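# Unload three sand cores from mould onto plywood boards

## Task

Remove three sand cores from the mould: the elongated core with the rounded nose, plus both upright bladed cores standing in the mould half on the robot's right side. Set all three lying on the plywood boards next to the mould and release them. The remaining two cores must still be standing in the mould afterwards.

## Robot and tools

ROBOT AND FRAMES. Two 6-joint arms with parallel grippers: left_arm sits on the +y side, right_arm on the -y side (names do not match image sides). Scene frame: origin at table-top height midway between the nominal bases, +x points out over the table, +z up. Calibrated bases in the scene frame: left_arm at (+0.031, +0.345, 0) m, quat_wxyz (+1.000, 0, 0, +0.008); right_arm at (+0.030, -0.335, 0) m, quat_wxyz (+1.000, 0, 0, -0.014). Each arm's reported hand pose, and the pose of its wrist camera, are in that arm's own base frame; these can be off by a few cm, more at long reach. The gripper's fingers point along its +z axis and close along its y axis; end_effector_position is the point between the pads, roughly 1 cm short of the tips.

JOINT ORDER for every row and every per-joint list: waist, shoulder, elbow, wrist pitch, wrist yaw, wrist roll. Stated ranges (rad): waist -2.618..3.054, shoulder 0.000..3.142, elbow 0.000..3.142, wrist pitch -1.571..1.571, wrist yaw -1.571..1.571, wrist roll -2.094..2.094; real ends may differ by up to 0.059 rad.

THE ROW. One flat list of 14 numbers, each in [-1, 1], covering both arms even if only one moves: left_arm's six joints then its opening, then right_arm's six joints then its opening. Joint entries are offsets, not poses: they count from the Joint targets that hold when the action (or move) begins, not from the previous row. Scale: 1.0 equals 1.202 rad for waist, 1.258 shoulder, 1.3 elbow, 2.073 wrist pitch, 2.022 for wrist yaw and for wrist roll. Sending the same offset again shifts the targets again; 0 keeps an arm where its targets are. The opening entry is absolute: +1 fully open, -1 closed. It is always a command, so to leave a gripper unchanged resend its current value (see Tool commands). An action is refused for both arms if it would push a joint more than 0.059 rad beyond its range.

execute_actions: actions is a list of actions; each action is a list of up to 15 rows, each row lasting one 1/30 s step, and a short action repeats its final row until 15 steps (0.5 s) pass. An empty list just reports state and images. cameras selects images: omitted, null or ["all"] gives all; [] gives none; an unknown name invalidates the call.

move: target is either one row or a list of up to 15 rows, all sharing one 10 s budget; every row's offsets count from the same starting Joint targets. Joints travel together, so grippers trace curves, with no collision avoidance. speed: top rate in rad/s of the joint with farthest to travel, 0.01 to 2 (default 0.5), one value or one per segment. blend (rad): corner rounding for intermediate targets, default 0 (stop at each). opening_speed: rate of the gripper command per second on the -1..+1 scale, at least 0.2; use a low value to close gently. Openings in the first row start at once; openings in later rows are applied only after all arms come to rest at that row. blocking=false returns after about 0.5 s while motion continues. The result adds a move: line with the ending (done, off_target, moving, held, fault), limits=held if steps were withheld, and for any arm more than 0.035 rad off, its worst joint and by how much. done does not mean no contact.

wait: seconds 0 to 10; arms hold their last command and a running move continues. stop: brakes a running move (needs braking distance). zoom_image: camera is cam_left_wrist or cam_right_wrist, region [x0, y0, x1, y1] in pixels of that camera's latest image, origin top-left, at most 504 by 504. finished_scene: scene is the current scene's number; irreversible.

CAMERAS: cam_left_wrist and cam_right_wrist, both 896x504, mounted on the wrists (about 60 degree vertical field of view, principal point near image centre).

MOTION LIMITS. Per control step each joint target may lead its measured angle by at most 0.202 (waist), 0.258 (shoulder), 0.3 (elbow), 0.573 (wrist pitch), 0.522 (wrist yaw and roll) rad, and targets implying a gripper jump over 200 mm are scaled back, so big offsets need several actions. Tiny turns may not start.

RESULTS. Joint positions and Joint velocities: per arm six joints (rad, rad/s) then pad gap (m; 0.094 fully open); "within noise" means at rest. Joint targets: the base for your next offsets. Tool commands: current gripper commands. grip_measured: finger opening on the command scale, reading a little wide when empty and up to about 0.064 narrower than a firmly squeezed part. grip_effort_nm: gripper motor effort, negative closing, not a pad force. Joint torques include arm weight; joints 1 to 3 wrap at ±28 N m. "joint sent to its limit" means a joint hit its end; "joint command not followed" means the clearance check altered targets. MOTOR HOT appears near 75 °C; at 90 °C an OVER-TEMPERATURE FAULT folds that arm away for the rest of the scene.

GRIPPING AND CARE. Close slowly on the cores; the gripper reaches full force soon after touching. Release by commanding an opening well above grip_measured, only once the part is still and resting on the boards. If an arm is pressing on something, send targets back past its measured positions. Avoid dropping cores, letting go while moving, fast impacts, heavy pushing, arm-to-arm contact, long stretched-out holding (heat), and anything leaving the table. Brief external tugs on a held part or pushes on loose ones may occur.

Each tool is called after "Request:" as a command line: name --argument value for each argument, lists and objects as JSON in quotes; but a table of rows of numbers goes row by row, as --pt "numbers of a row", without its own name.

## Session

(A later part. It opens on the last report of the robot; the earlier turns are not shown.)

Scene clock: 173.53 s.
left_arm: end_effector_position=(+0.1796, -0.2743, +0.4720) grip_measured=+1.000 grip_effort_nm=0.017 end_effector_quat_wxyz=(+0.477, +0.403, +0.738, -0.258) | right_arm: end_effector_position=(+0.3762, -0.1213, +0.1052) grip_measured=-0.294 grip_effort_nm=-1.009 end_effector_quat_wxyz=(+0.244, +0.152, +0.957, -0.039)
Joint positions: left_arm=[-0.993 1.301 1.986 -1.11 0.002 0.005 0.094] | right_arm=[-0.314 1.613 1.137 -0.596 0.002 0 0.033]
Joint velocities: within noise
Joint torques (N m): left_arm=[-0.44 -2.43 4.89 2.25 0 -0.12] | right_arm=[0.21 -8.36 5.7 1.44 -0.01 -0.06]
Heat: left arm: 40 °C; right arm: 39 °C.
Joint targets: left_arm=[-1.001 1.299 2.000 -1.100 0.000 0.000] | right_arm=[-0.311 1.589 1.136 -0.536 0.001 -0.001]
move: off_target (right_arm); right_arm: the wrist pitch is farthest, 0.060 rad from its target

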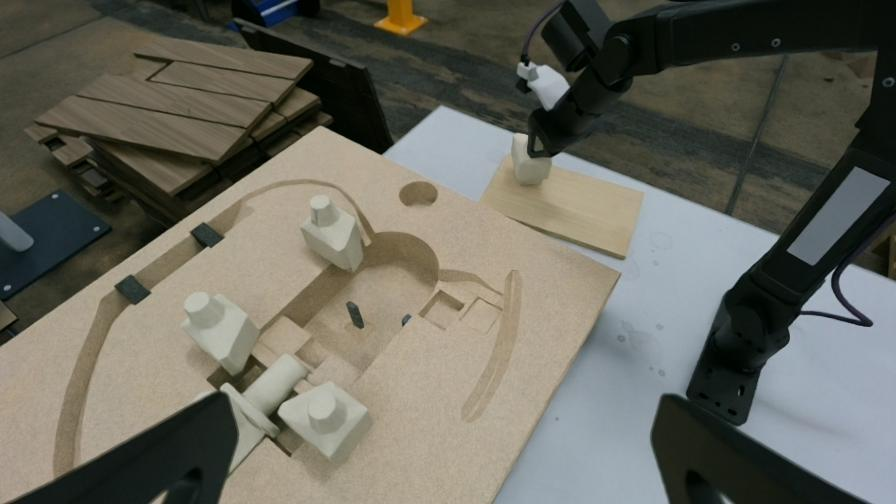

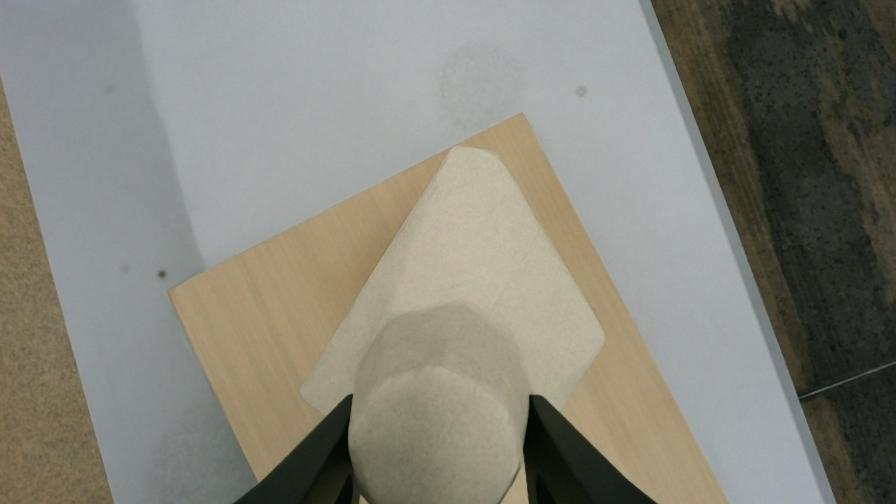

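Request:
move --target '[0,0,0,0,0,0,1,0,0.0108,-0.0275,0.015,0,0,-0.5]' --speed 0.1

Request:
zoom_image --camera "cam_left_wrist" --region '[470, 100, 620, 250]'

Scene clock: 178.10 s.
left_arm: end_effector_position=(+0.1796, -0.2743, +0.4720) grip_measured=+1.000 grip_effort_nm=0.022 end_effector_quat_wxyz=(+0.477, +0.403, +0.738, -0.258) | right_arm: end_effector_position=(+0.3802, -0.1232, +0.1027) grip_measured=-0.294 grip_effort_nm=-1.004 end_effector_quat_wxyz=(+0.256, +0.152, +0.954, -0.043)
Joint positions: left_arm=[-0.993 1.301 1.986 -1.11 0.002 0.005 0.094] | right_arm=[-0.314 1.613 1.114 -0.545 0.005 0 0.033]
Joint velocities: within noise
Joint torques (N m): left_arm=[-0.55 -2.48 4.88 2.25 -0.01 -0.12] | right_arm=[0.2 -7.21 4.97 1.28 -0.05 -0.05]
Heat: left arm: 40 °C; right arm: 39 °C.
Joint targets: left_arm=[-1.001 1.299 2.000 -1.100 0.000 0.000] | right_arm=[-0.311 1.602 1.101 -0.505 0.000 -0.001]
move: off_target (right_arm); right_arm: the wrist pitch is farthest, 0.040 rad from its target

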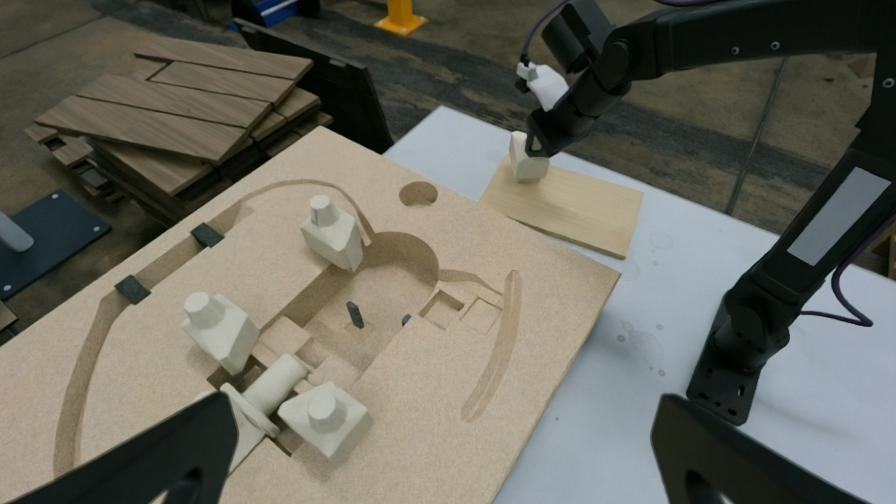

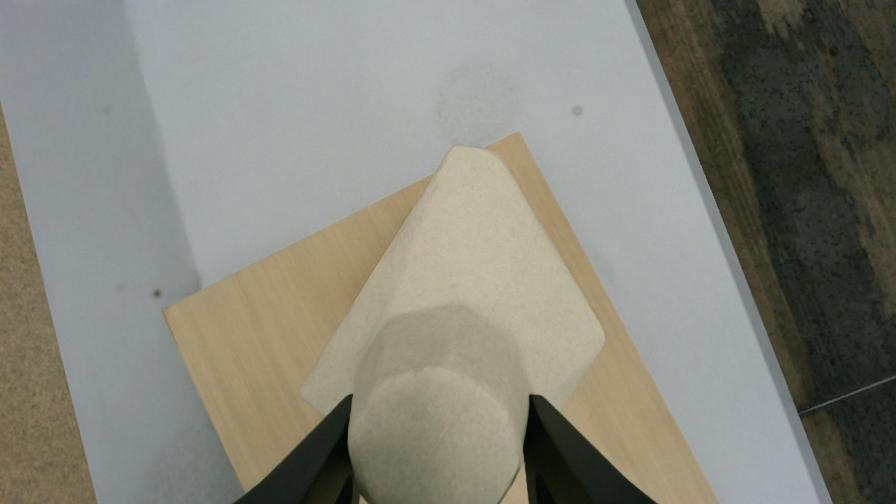

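Scaled by 3.360.

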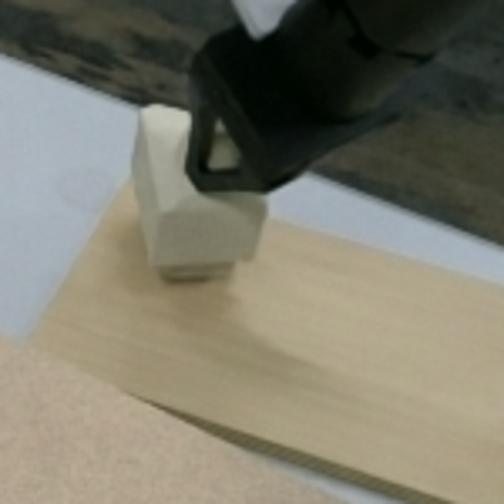

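Request:
move --target '[0,0,0,0,0,0,1,0,0.004,-0.01,-0.018,0,0,-0.5]' --speed 0.1

Request:
zoom_image --camera "cam_left_wrist" --region '[470, 100, 620, 250]'

Scene clock: 182.87 s.
left_arm: end_effector_position=(+0.1796, -0.2743, +0.4720) grip_measured=+1.000 grip_effort_nm=0.022 end_effector_quat_wxyz=(+0.477, +0.403, +0.738, -0.258) | right_arm: end_effector_position=(+0.3793, -0.1229, +0.1017) grip_measured=-0.294 grip_effort_nm=-0.999 end_effector_quat_wxyz=(+0.255, +0.152, +0.954, -0.043)
Joint positions: left_arm=[-0.993 1.301 1.986 -1.11 0.002 0.005 0.094] | right_arm=[-0.314 1.612 1.109 -0.544 0.005 0 0.033]
Joint velocities: within noise
Joint torques (N m): left_arm=[-0.53 -2.51 4.85 2.25 0.01 -0.11] | right_arm=[0.24 -6.75 4.15 0.94 -0.05 -0.06]
Heat: left arm: 40 °C; right arm: 39 °C.
Joint targets: left_arm=[-1.001 1.299 2.000 -1.100 0.000 0.000] | right_arm=[-0.311 1.607 1.087 -0.542 0.000 -0.001]
move: done

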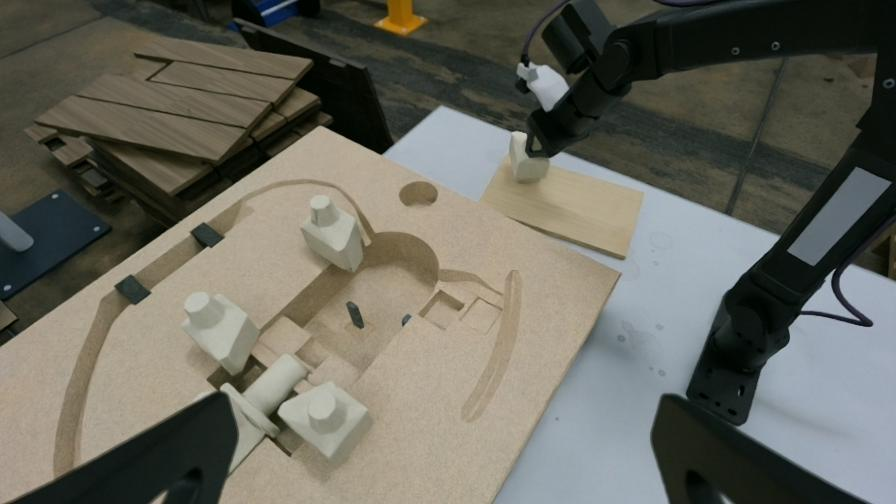

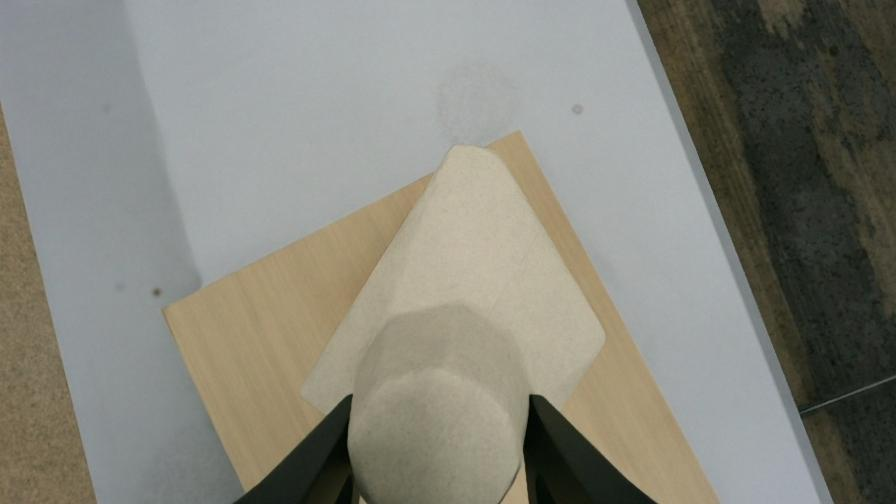

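Scaled by 3.360.

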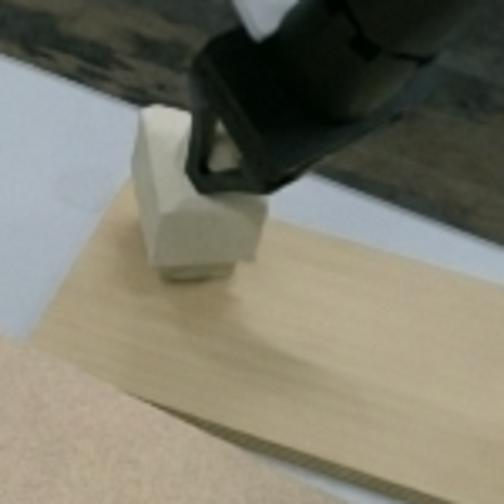

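Request:
move --target '[0,0,0,0,0,0,1,0,0.010,0.010,-0.03,0,0,-0.5]' --speed 0.1

Request:
zoom_image --camera "cam_left_wrist" --region '[470, 100, 620, 250]'

Scene clock: 188.60 s.
left_arm: end_effector_position=(+0.1796, -0.2743, +0.4720) grip_measured=+1.000 grip_effort_nm=0.022 end_effector_quat_wxyz=(+0.477, +0.403, +0.738, -0.258) | right_arm: end_effector_position=(+0.3772, -0.1222, +0.1005) grip_measured=-0.294 grip_effort_nm=-0.999 end_effector_quat_wxyz=(+0.251, +0.151, +0.955, -0.042)
Joint positions: left_arm=[-0.993 1.301 1.986 -1.11 0.002 0.005 0.094] | right_arm=[-0.314 1.612 1.109 -0.554 0.005 -0.002 0.033]
Joint velocities: within noise
Joint torques (N m): left_arm=[-0.49 -2.47 4.83 2.28 0.01 -0.11] | right_arm=[0.21 -5.75 5.08 0.45 -0.05 -0.03]
Heat: left arm: 41 °C; right arm: 39 °C.
Joint targets: left_arm=[-1.001 1.299 2.000 -1.100 0.000 0.000] | right_arm=[-0.311 1.620 1.100 -0.604 0.000 -0.001]
move: off_target (right_arm); right_arm: the wrist pitch is farthest, 0.050 rad from its target

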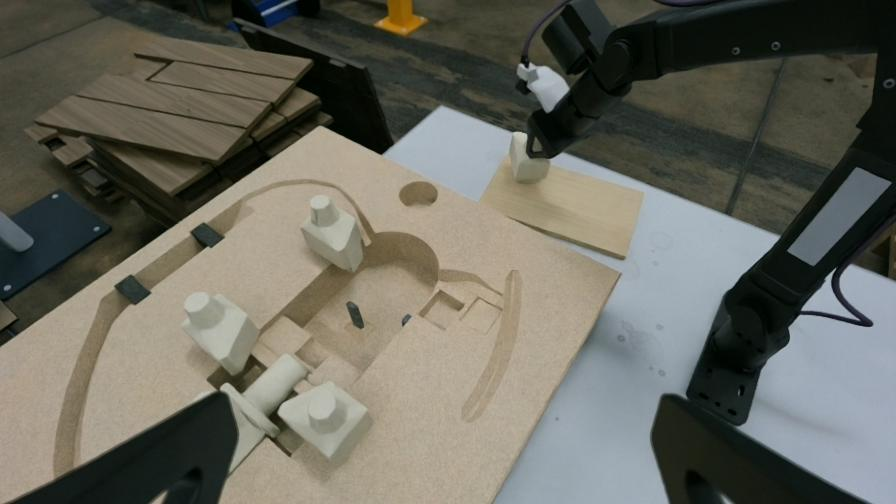

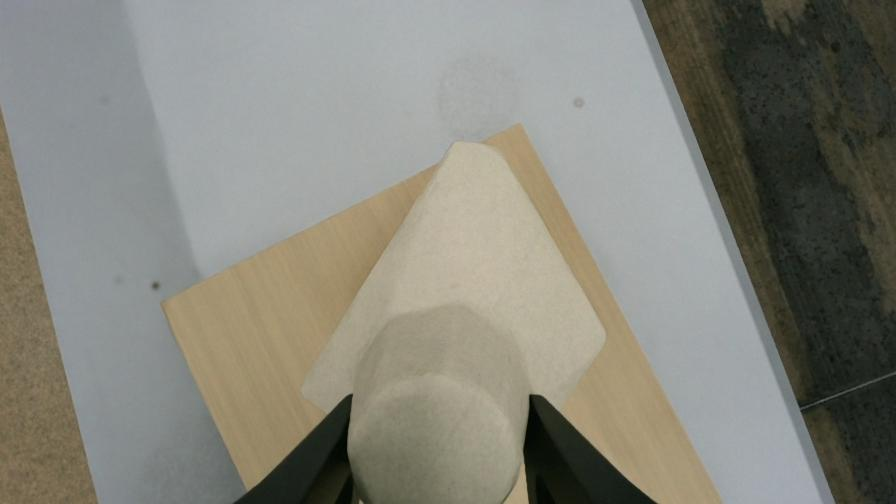

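Scaled by 3.360.

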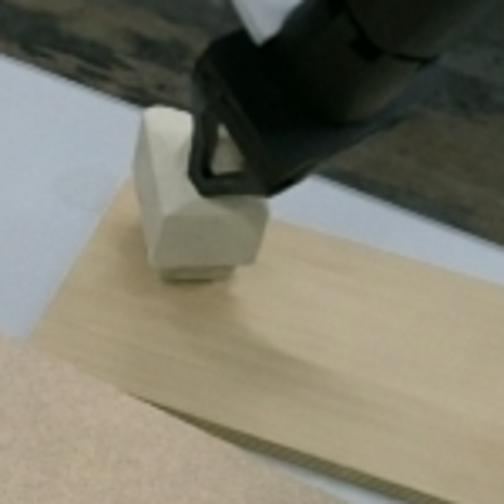

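Request:
move --target '[0,0,0,0,0,0,1,0,0,0,0,0,0,0.1]' --opening_speed 0.5

Request:
zoom_image --camera "cam_left_wrist" --region '[470, 100, 620, 250]'

Scene clock: 192.90 s.
left_arm: end_effector_position=(+0.1796, -0.2743, +0.4720) grip_measured=+1.000 grip_effort_nm=0.017 end_effector_quat_wxyz=(+0.477, +0.403, +0.738, -0.258) | right_arm: end_effector_position=(+0.3693, -0.1180, +0.0943) grip_measured=+0.097 grip_effort_nm=0.178 end_effector_quat_wxyz=(+0.231, +0.150, +0.961, -0.035)
Joint positions: left_arm=[-0.993 1.301 1.986 -1.11 0.002 0.005 0.094] | right_arm=[-0.313 1.614 1.106 -0.59 -0.003 -0.002 0.052]
Joint velocities: within noise
Joint torques (N m): left_arm=[-0.51 -2.56 4.96 2.24 -0.01 -0.13] | right_arm=[0.14 -5.85 5.3 0.72 0.02 -0.03]
Heat: left arm: 41 °C; right arm: 39 °C.
Joint targets: left_arm=[-1.001 1.299 2.000 -1.100 0.000 0.000] | right_arm=[-0.311 1.620 1.101 -0.604 0.000 -0.001]
move: done

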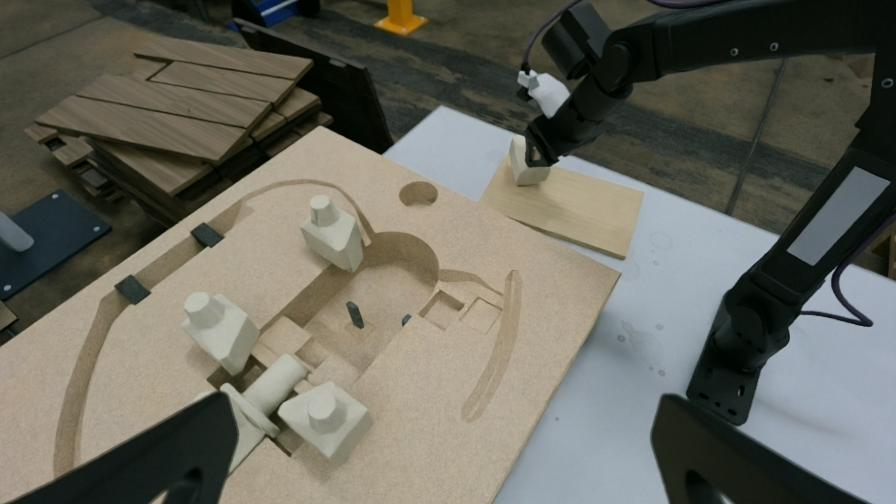

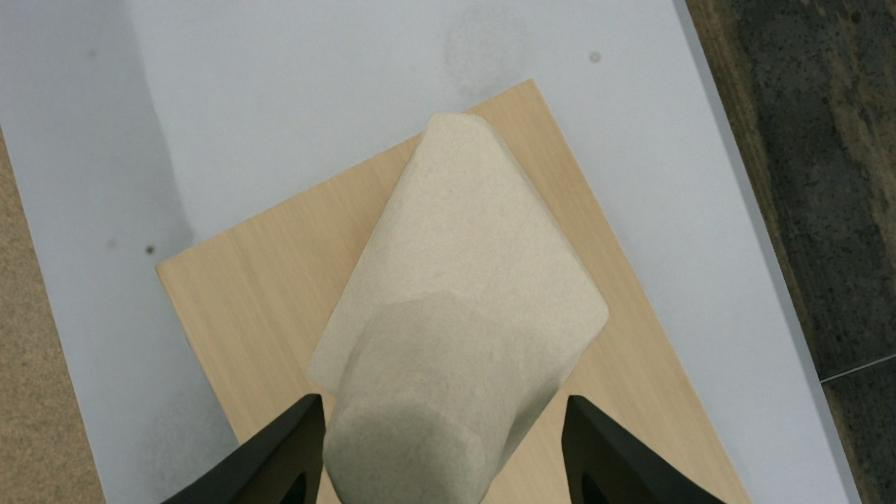

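Scaled by 3.360.

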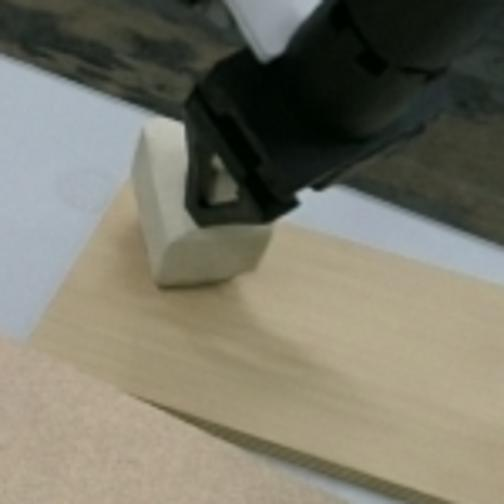

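Request:
move --pt "0 0 0 0 0 0 1 0 0 0 0 0 0 1" --pt "0 0 0 0 0 0 1 0 -0.147 0.088 -0.133 0 0 1" --opening_speed 0.8 --speed 0.15

Request:
zoom_image --camera "cam_left_wrist" --region '[470, 100, 620, 250]'

Scene clock: 204.07 s.
left_arm: end_effector_position=(+0.1797, -0.2743, +0.4721) grip_measured=+1.000 grip_effort_nm=0.027 end_effector_quat_wxyz=(+0.477, +0.403, +0.738, -0.258) | right_arm: end_effector_position=(+0.3303, -0.1054, +0.1470) grip_measured=+0.997 grip_effort_nm=0.173 end_effector_quat_wxyz=(+0.212, +0.151, +0.965, -0.032)
Joint positions: left_arm=[-0.993 1.301 1.986 -1.11 0.002 0.005 0.094] | right_arm=[-0.313 1.459 1.186 -0.865 -0.003 -0.002 0.094]
Joint velocities: within noise
Joint torques (N m): left_arm=[-0.46 -2.45 4.81 2.24 0 -0.13] | right_arm=[0.16 -7.1 8.08 0.63 0.02 -0.03]
Heat: left arm: 41 °C; right arm: 37 °C.
Joint targets: left_arm=[-1.001 1.299 2.000 -1.099 0.000 0.000] | right_arm=[-0.311 1.435 1.215 -0.880 0.000 -0.001]
move: done

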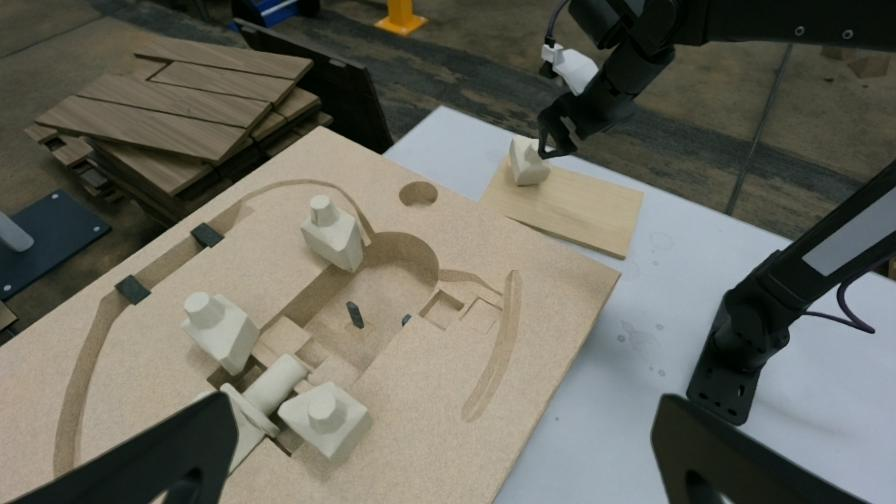

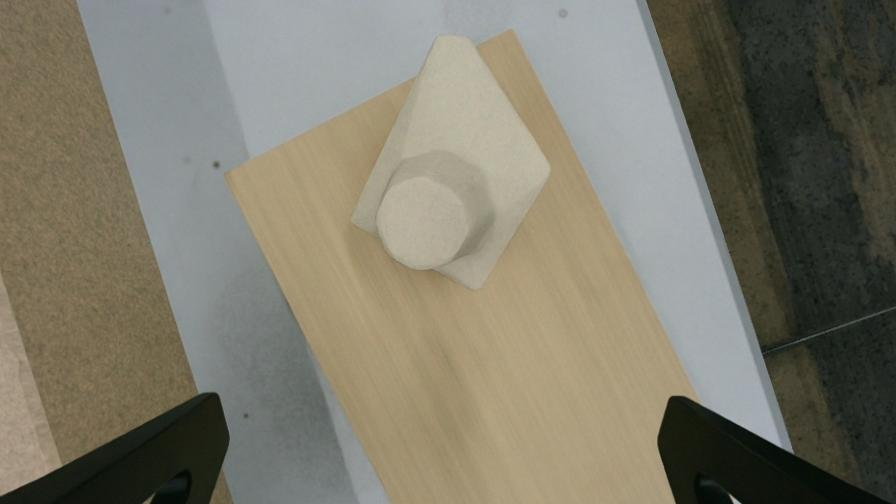

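Scaled by 3.360.

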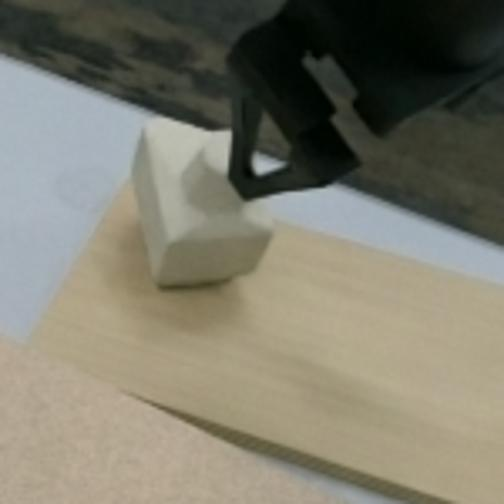

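Request:
move --pt "0 0 0 0 0 0 1 0 0.012 0.45 -0.13 0 0 1" --pt "0 0 0 0 0 0 1 0.573 0.012 0.45 -0.13 0 0 1" --pt "0 0 0 0 0 0 1 0.573 0.326 0.291 0.16 0 0 1" --speed 0.8 --blend 0.1

Request:
zoom_image --camera "cam_left_wrist" --region '[200, 100, 500, 400]'

Scene clock: 222.90 s.
left_arm: end_effector_position=(+0.1797, -0.2743, +0.4721) grip_measured=+1.000 grip_effort_nm=0.027 end_effector_quat_wxyz=(+0.477, +0.403, +0.738, -0.258) | right_arm: end_effector_position=(+0.4777, +0.1882, +0.1886) grip_measured=+0.997 grip_effort_nm=0.178 end_effector_quat_wxyz=(+0.361, -0.174, +0.914, +0.068)
Joint positions: left_arm=[-0.993 1.301 1.986 -1.11 0.002 0.005 0.094] | right_arm=[0.373 1.845 1.594 -0.568 -0.001 -0.002 0.094]
Joint velocities: within noise
Joint torques (N m): left_arm=[-0.42 -2.47 4.79 2.26 -0.01 -0.12] | right_arm=[0.38 -8.62 6.09 1.36 0 -0.03]
Heat: left arm: 42 °C; right arm: 37 °C.
Joint targets: left_arm=[-1.001 1.299 2.000 -1.099 0.000 0.000] | right_arm=[0.377 1.845 1.593 -0.548 0.001 -0.001]
move: done

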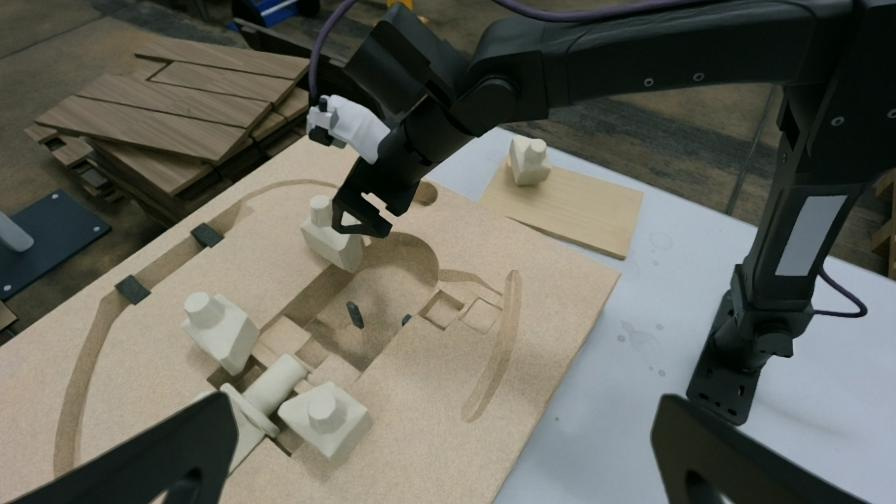

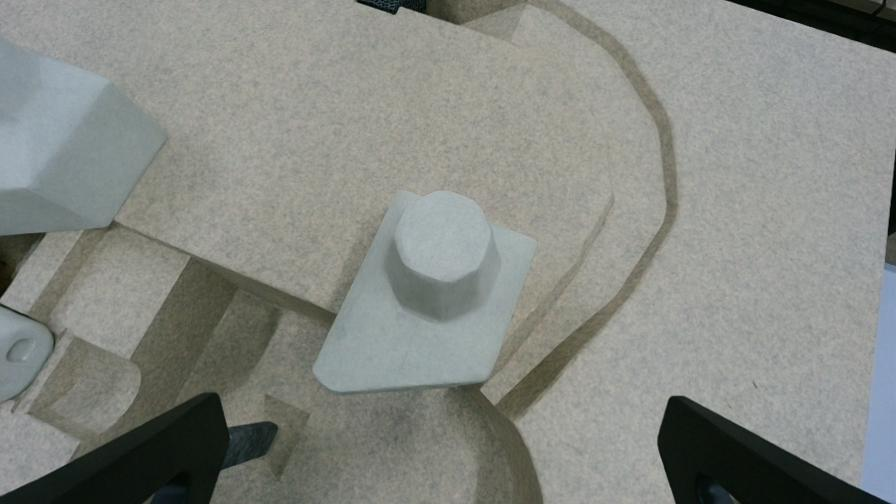

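Scaled by 1.680.

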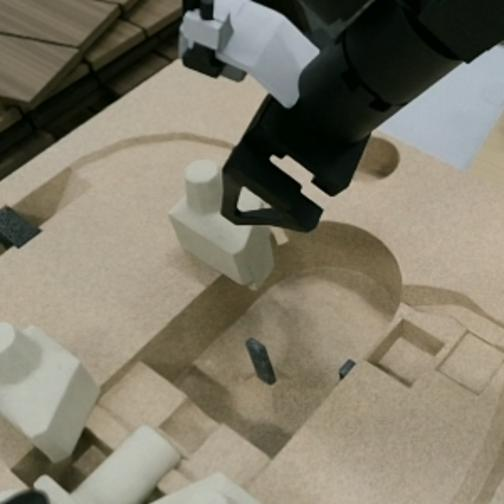

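Request:
move --pt "0 0 0 0 0 0 1 0 0.1665 0.07 0.0666 0 0 1" --pt "0 0 0 0 0 0 1 0 0.1665 0.07 0.0666 0 0 -0.5" --speed 0.3 --opening_speed 1.0

Scene clock: 230.70 s.
left_arm: end_effector_position=(+0.1797, -0.2743, +0.4721) grip_measured=+1.000 grip_effort_nm=0.027 end_effector_quat_wxyz=(+0.477, +0.403, +0.738, -0.258) | right_arm: end_effector_position=(+0.5184, +0.2079, +0.1342) grip_measured=+0.410 grip_effort_nm=-1.004 end_effector_quat_wxyz=(+0.359, -0.177, +0.914, +0.072)
Joint positions: left_arm=[-0.993 1.301 1.986 -1.11 0.002 0.005 0.094] | right_arm=[0.377 2.042 1.651 -0.43 -0.008 -0.002 0.066]
Joint velocities: within noise
Joint torques (N m): left_arm=[-0.53 -2.43 4.93 2.25 0.02 -0.12] | right_arm=[0.05 -9.1 8.8 1.36 0.06 -0.03]
Heat: left arm: 42 °C; right arm: 37 °C.
Joint targets: left_arm=[-1.001 1.299 2.000 -1.099 0.000 0.000] | right_arm=[0.377 2.054 1.684 -0.410 0.000 -0.001]
move: done

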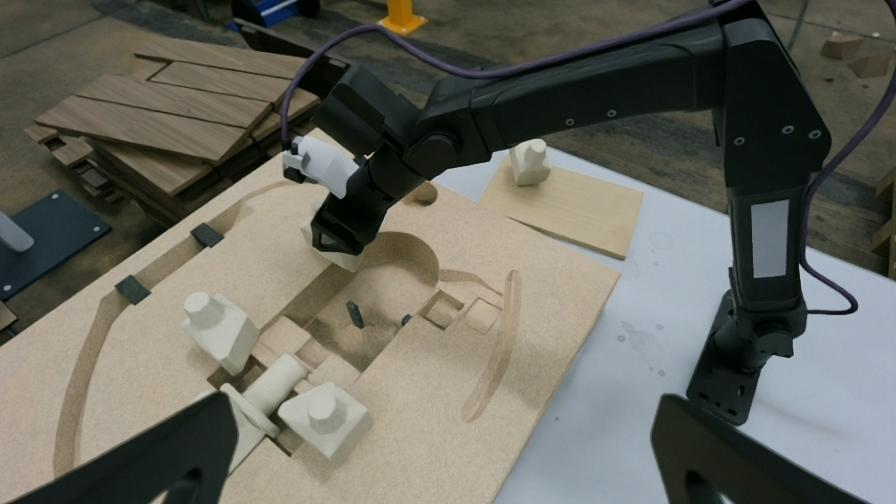

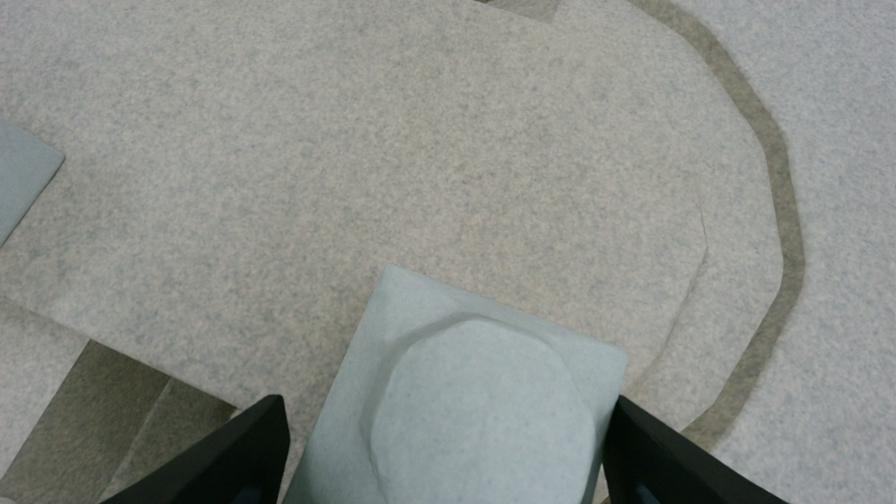

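Request:
move --pt "0 0 0 0 0 0 1 0 0 0 0 0 0 1" --pt "0 0 0 0 0 0 1 0 -0.004 0.047 -0.027 0 0 1" --speed 0.2 --cameras '["cam_right_wrist"]'

Scene clock: 235.60 s.
left_arm: end_effector_position=(+0.1797, -0.2743, +0.4721) grip_measured=+1.000 grip_effort_nm=0.022 end_effector_quat_wxyz=(+0.477, +0.403, +0.738, -0.258) | right_arm: end_effector_position=(+0.5273, +0.2109, +0.1576) grip_measured=+0.997 grip_effort_nm=0.178 end_effector_quat_wxyz=(+0.379, -0.175, +0.906, +0.074)
Joint positions: left_arm=[-0.993 1.301 1.986 -1.11 0.002 0.005 0.094] | right_arm=[0.377 2.042 1.715 -0.452 -0.005 -0.002 0.094]
Joint velocities: within noise
Joint torques (N m): left_arm=[-0.49 -2.44 4.88 2.26 -0.01 -0.12] | right_arm=[0.02 -9.57 8.59 1.07 0.05 -0.03]
Heat: left arm: 42 °C; right arm: 37 °C.
Joint targets: left_arm=[-1.001 1.299 2.000 -1.099 0.000 0.000] | right_arm=[0.377 2.049 1.745 -0.466 0.000 -0.001]
move: done
Images, in order (width x height): cam_right_wrist 896x504.

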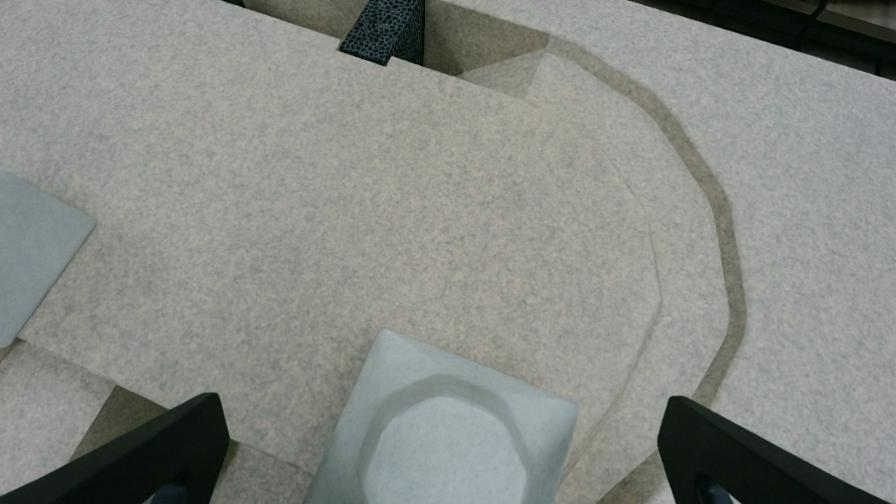

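Request:
move --pt "0 0 0 0 0 0 1 0 0.002 -0.028 0.016 0 0 1" --pt "0 0 0 0 0 0 1 0 0.002 -0.028 0.016 0 0 -0.5" --speed 0.2 --opening_speed 1.0 --cameras '["cam_right_wrist"]'

Scene clock: 242.00 s.
left_arm: end_effector_position=(+0.1797, -0.2743, +0.4721) grip_measured=+1.000 grip_effort_nm=0.022 end_effector_quat_wxyz=(+0.477, +0.403, +0.738, -0.258) | right_arm: end_effector_position=(+0.5274, +0.2108, +0.1576) grip_measured=-0.284 grip_effort_nm=-1.004 end_effector_quat_wxyz=(+0.379, -0.175, +0.906, +0.074)
Joint positions: left_arm=[-0.993 1.301 1.986 -1.11 0.002 0.005 0.094] | right_arm=[0.377 2.042 1.715 -0.452 -0.005 -0.002 0.034]
Joint velocities: within noise
Joint torques (N m): left_arm=[-0.57 -2.5 4.88 2.25 0 -0.15] | right_arm=[0.03 -9.37 5.74 1.4 0.04 -0.03]
Heat: left arm: 42 °C; right arm: 37 °C.
Joint targets: left_arm=[-1.001 1.299 2.000 -1.099 0.000 0.000] | right_arm=[0.377 2.052 1.709 -0.433 0.001 -0.001]
move: done
Images, in order (width x height): cam_right_wrist 896x504.

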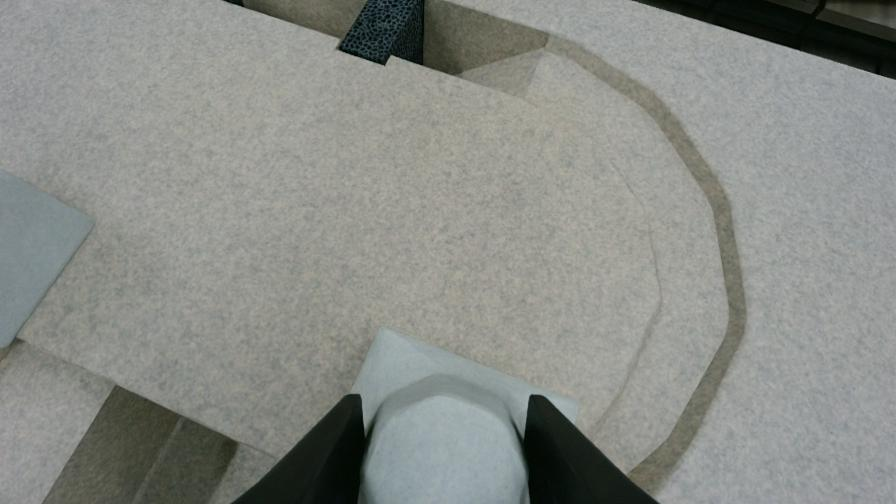

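Request:
move --pt "0 0 0 0 0 0 1 0 -0.009 0.1685 -0.072 0 0 -0.5" --pt "0 0 0 0 0 0 1 0 0.0445 0.4346 -0.2065 0 0 -0.5" --speed '[0.12,0.3]' --blend 0.05

Request:
zoom_image --camera "cam_left_wrist" --region '[200, 100, 500, 400]'

Scene clock: 250.43 s.
left_arm: end_effector_position=(+0.1797, -0.2743, +0.4721) grip_measured=+1.000 grip_effort_nm=0.012 end_effector_quat_wxyz=(+0.477, +0.403, +0.738, -0.258) | right_arm: end_effector_position=(+0.5269, +0.2104, +0.2595) grip_measured=-0.284 grip_effort_nm=-1.004 end_effector_quat_wxyz=(+0.378, -0.175, +0.906, +0.073)
Joint positions: left_arm=[-0.993 1.301 1.986 -1.11 0.002 0.005 0.094] | right_arm=[0.377 2.107 2.227 -0.901 -0.003 -0.002 0.034]
Joint velocities: within noise
Joint torques (N m): left_arm=[-0.47 -2.45 4.96 2.25 0.01 -0.1] | right_arm=[0.05 -10.18 9.59 1.58 0.03 -0.02]
Heat: left arm: 42 °C; right arm: 38 °C.
Joint targets: left_arm=[-1.001 1.299 2.000 -1.099 0.000 0.000] | right_arm=[0.377 2.108 2.274 -0.861 0.001 -0.001]
move: off_target (right_arm); right_arm: the elbow is farthest, 0.047 rad from its target

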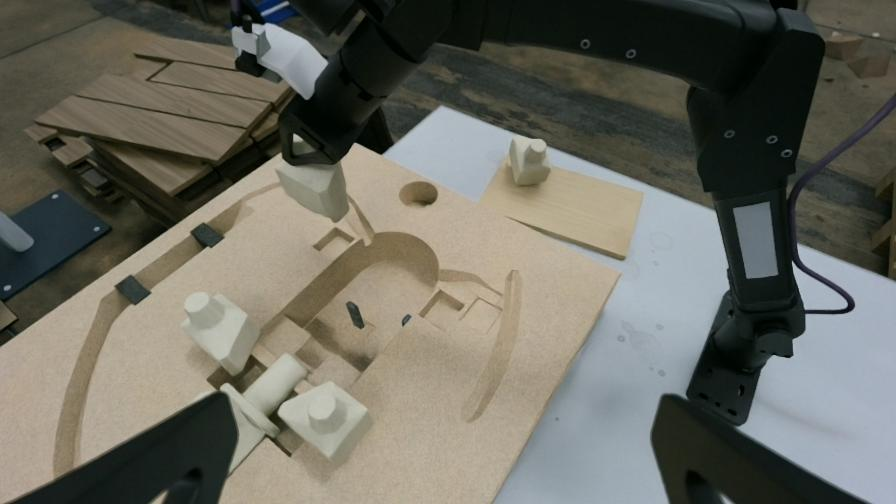

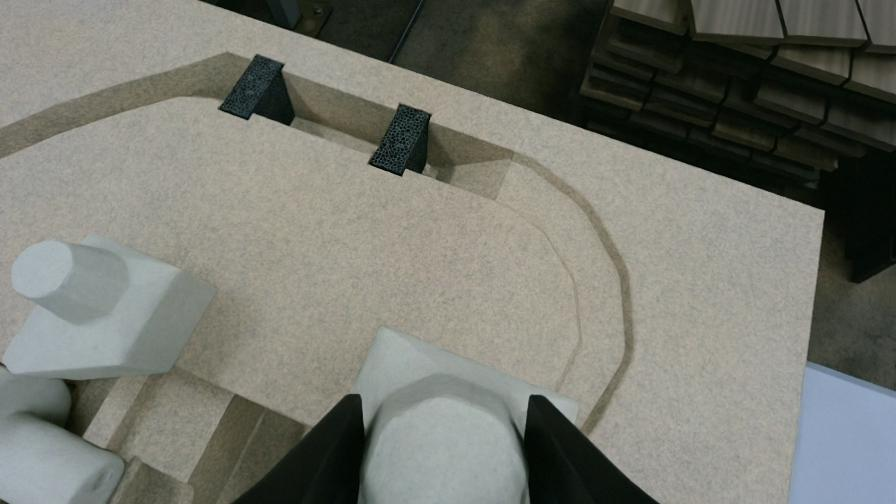

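Scaled by 1.680.

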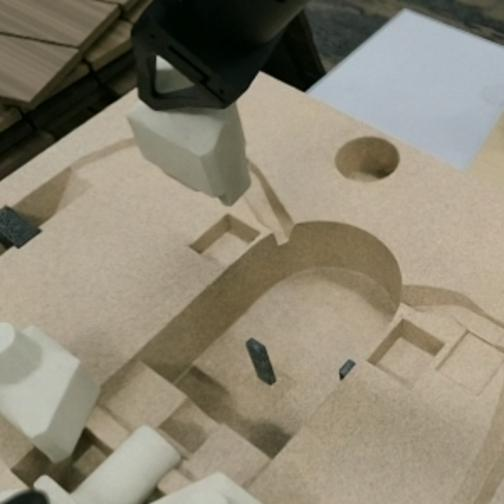

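Request:
move --pt "0 0 0 0 0 0 1 0 -0.662 -0.595 -0.0285 0 0 -0.5" --pt "0 0 0 0 0 0 1 -0.643 -0.662 -0.595 -0.0285 0 0 -0.5" --speed 0.6 --blend 0.1

Request:
zoom_image --camera "cam_left_wrist" --region '[470, 0, 770, 300]'

Scene clock: 260.30 s.
left_arm: end_effector_position=(+0.1797, -0.2743, +0.4721) grip_measured=+1.000 grip_effort_nm=0.027 end_effector_quat_wxyz=(+0.477, +0.403, +0.738, -0.258) | right_arm: end_effector_position=(+0.3301, -0.1377, +0.3043) grip_measured=-0.284 grip_effort_nm=-1.004 end_effector_quat_wxyz=(+0.379, +0.181, +0.904, -0.079)
Joint positions: left_arm=[-0.993 1.301 1.986 -1.11 0.002 0.005 0.094] | right_arm=[-0.395 1.307 1.496 -0.966 0.006 -0.002 0.034]
Joint velocities: within noise
Joint torques (N m): left_arm=[-0.55 -2.5 4.89 2.23 0 -0.13] | right_arm=[-0.02 -6.35 6.01 1.66 -0.05 -0.03]
Heat: left arm: 42 °C; right arm: 41 °C.
Joint targets: left_arm=[-1.001 1.299 2.000 -1.100 0.000 0.000] | right_arm=[-0.396 1.275 1.500 -0.920 0.000 -0.001]
move: off_target (right_arm); right_arm: the wrist pitch is farthest, 0.046 rad from its target

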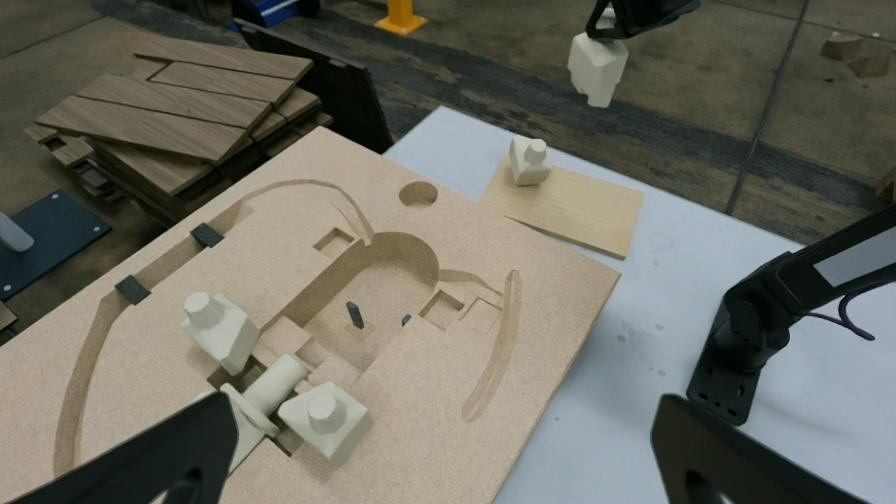

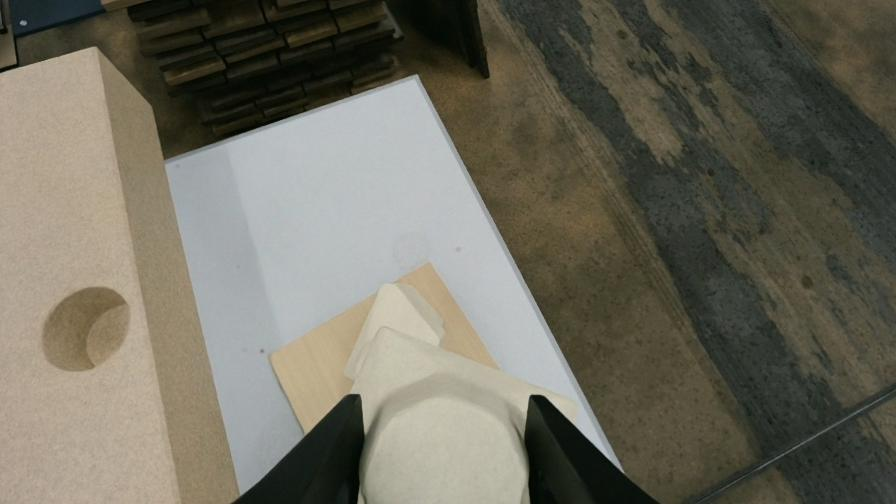

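Scaled by 1.680.

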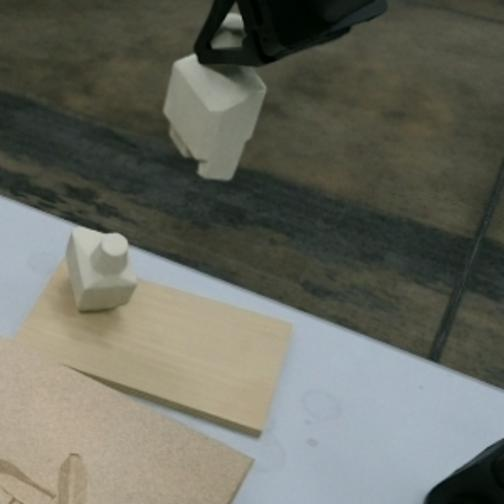

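Request:
move --target '[0,0,0,0,0,0,1,0,-0.42,-0.877,0.445,0,0,-0.5]' --speed 0.5

Request:
zoom_image --camera "cam_left_wrist" --region '[470, 80, 670, 280]'

Scene clock: 270.20 s.
left_arm: end_effector_position=(+0.1797, -0.2743, +0.4721) grip_measured=+1.000 grip_effort_nm=0.022 end_effector_quat_wxyz=(+0.477, +0.403, +0.738, -0.258) | right_arm: end_effector_position=(+0.2731, -0.1139, +0.1351) grip_measured=-0.284 grip_effort_nm=-1.009 end_effector_quat_wxyz=(+0.494, +0.170, +0.846, -0.102)
Joint positions: left_arm=[-0.993 1.301 1.986 -1.11 0.002 0.005 0.094] | right_arm=[-0.395 0.774 0.35 -0.088 0.006 -0.002 0.034]
Joint velocities: within noise
Joint torques (N m): left_arm=[-0.53 -2.44 4.88 2.24 0 -0.13] | right_arm=[-0.06 -2.93 7.12 2.29 -0.07 -0.02]
Heat: left arm: 43 °C; right arm: 40 °C.
Joint targets: left_arm=[-1.001 1.299 2.000 -1.100 0.000 0.000] | right_arm=[-0.396 0.747 0.360 0.002 0.000 -0.001]
move: off_target (right_arm); right_arm: the wrist pitch is farthest, 0.090 rad from its target

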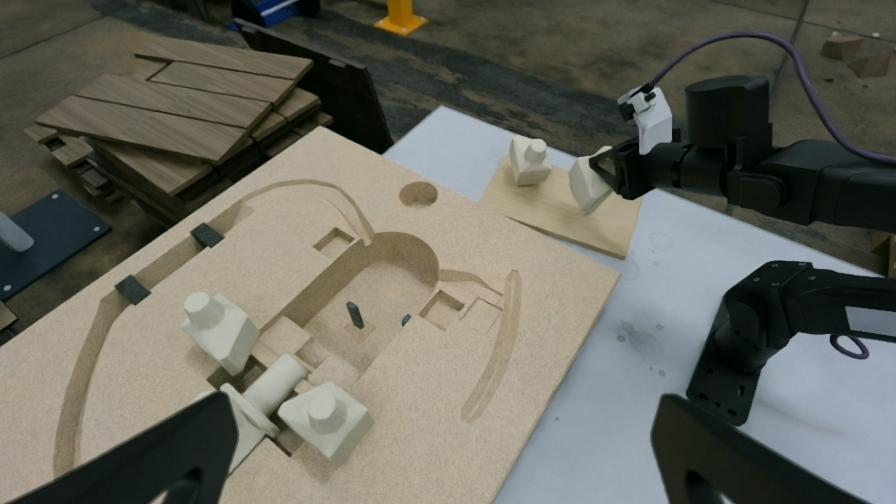

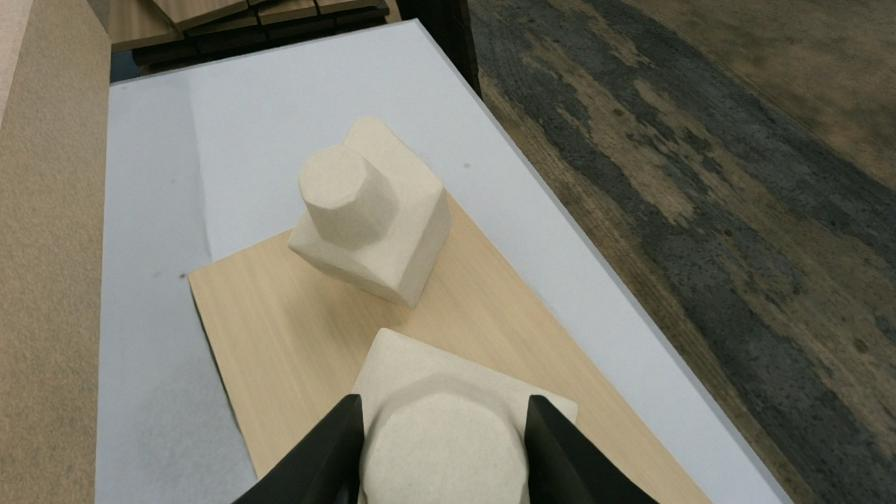

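Scaled by 2.520.

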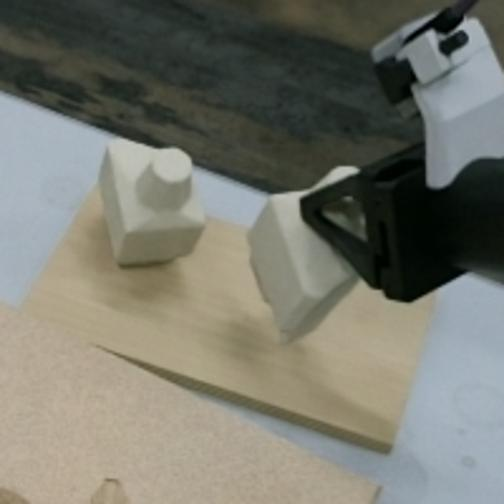

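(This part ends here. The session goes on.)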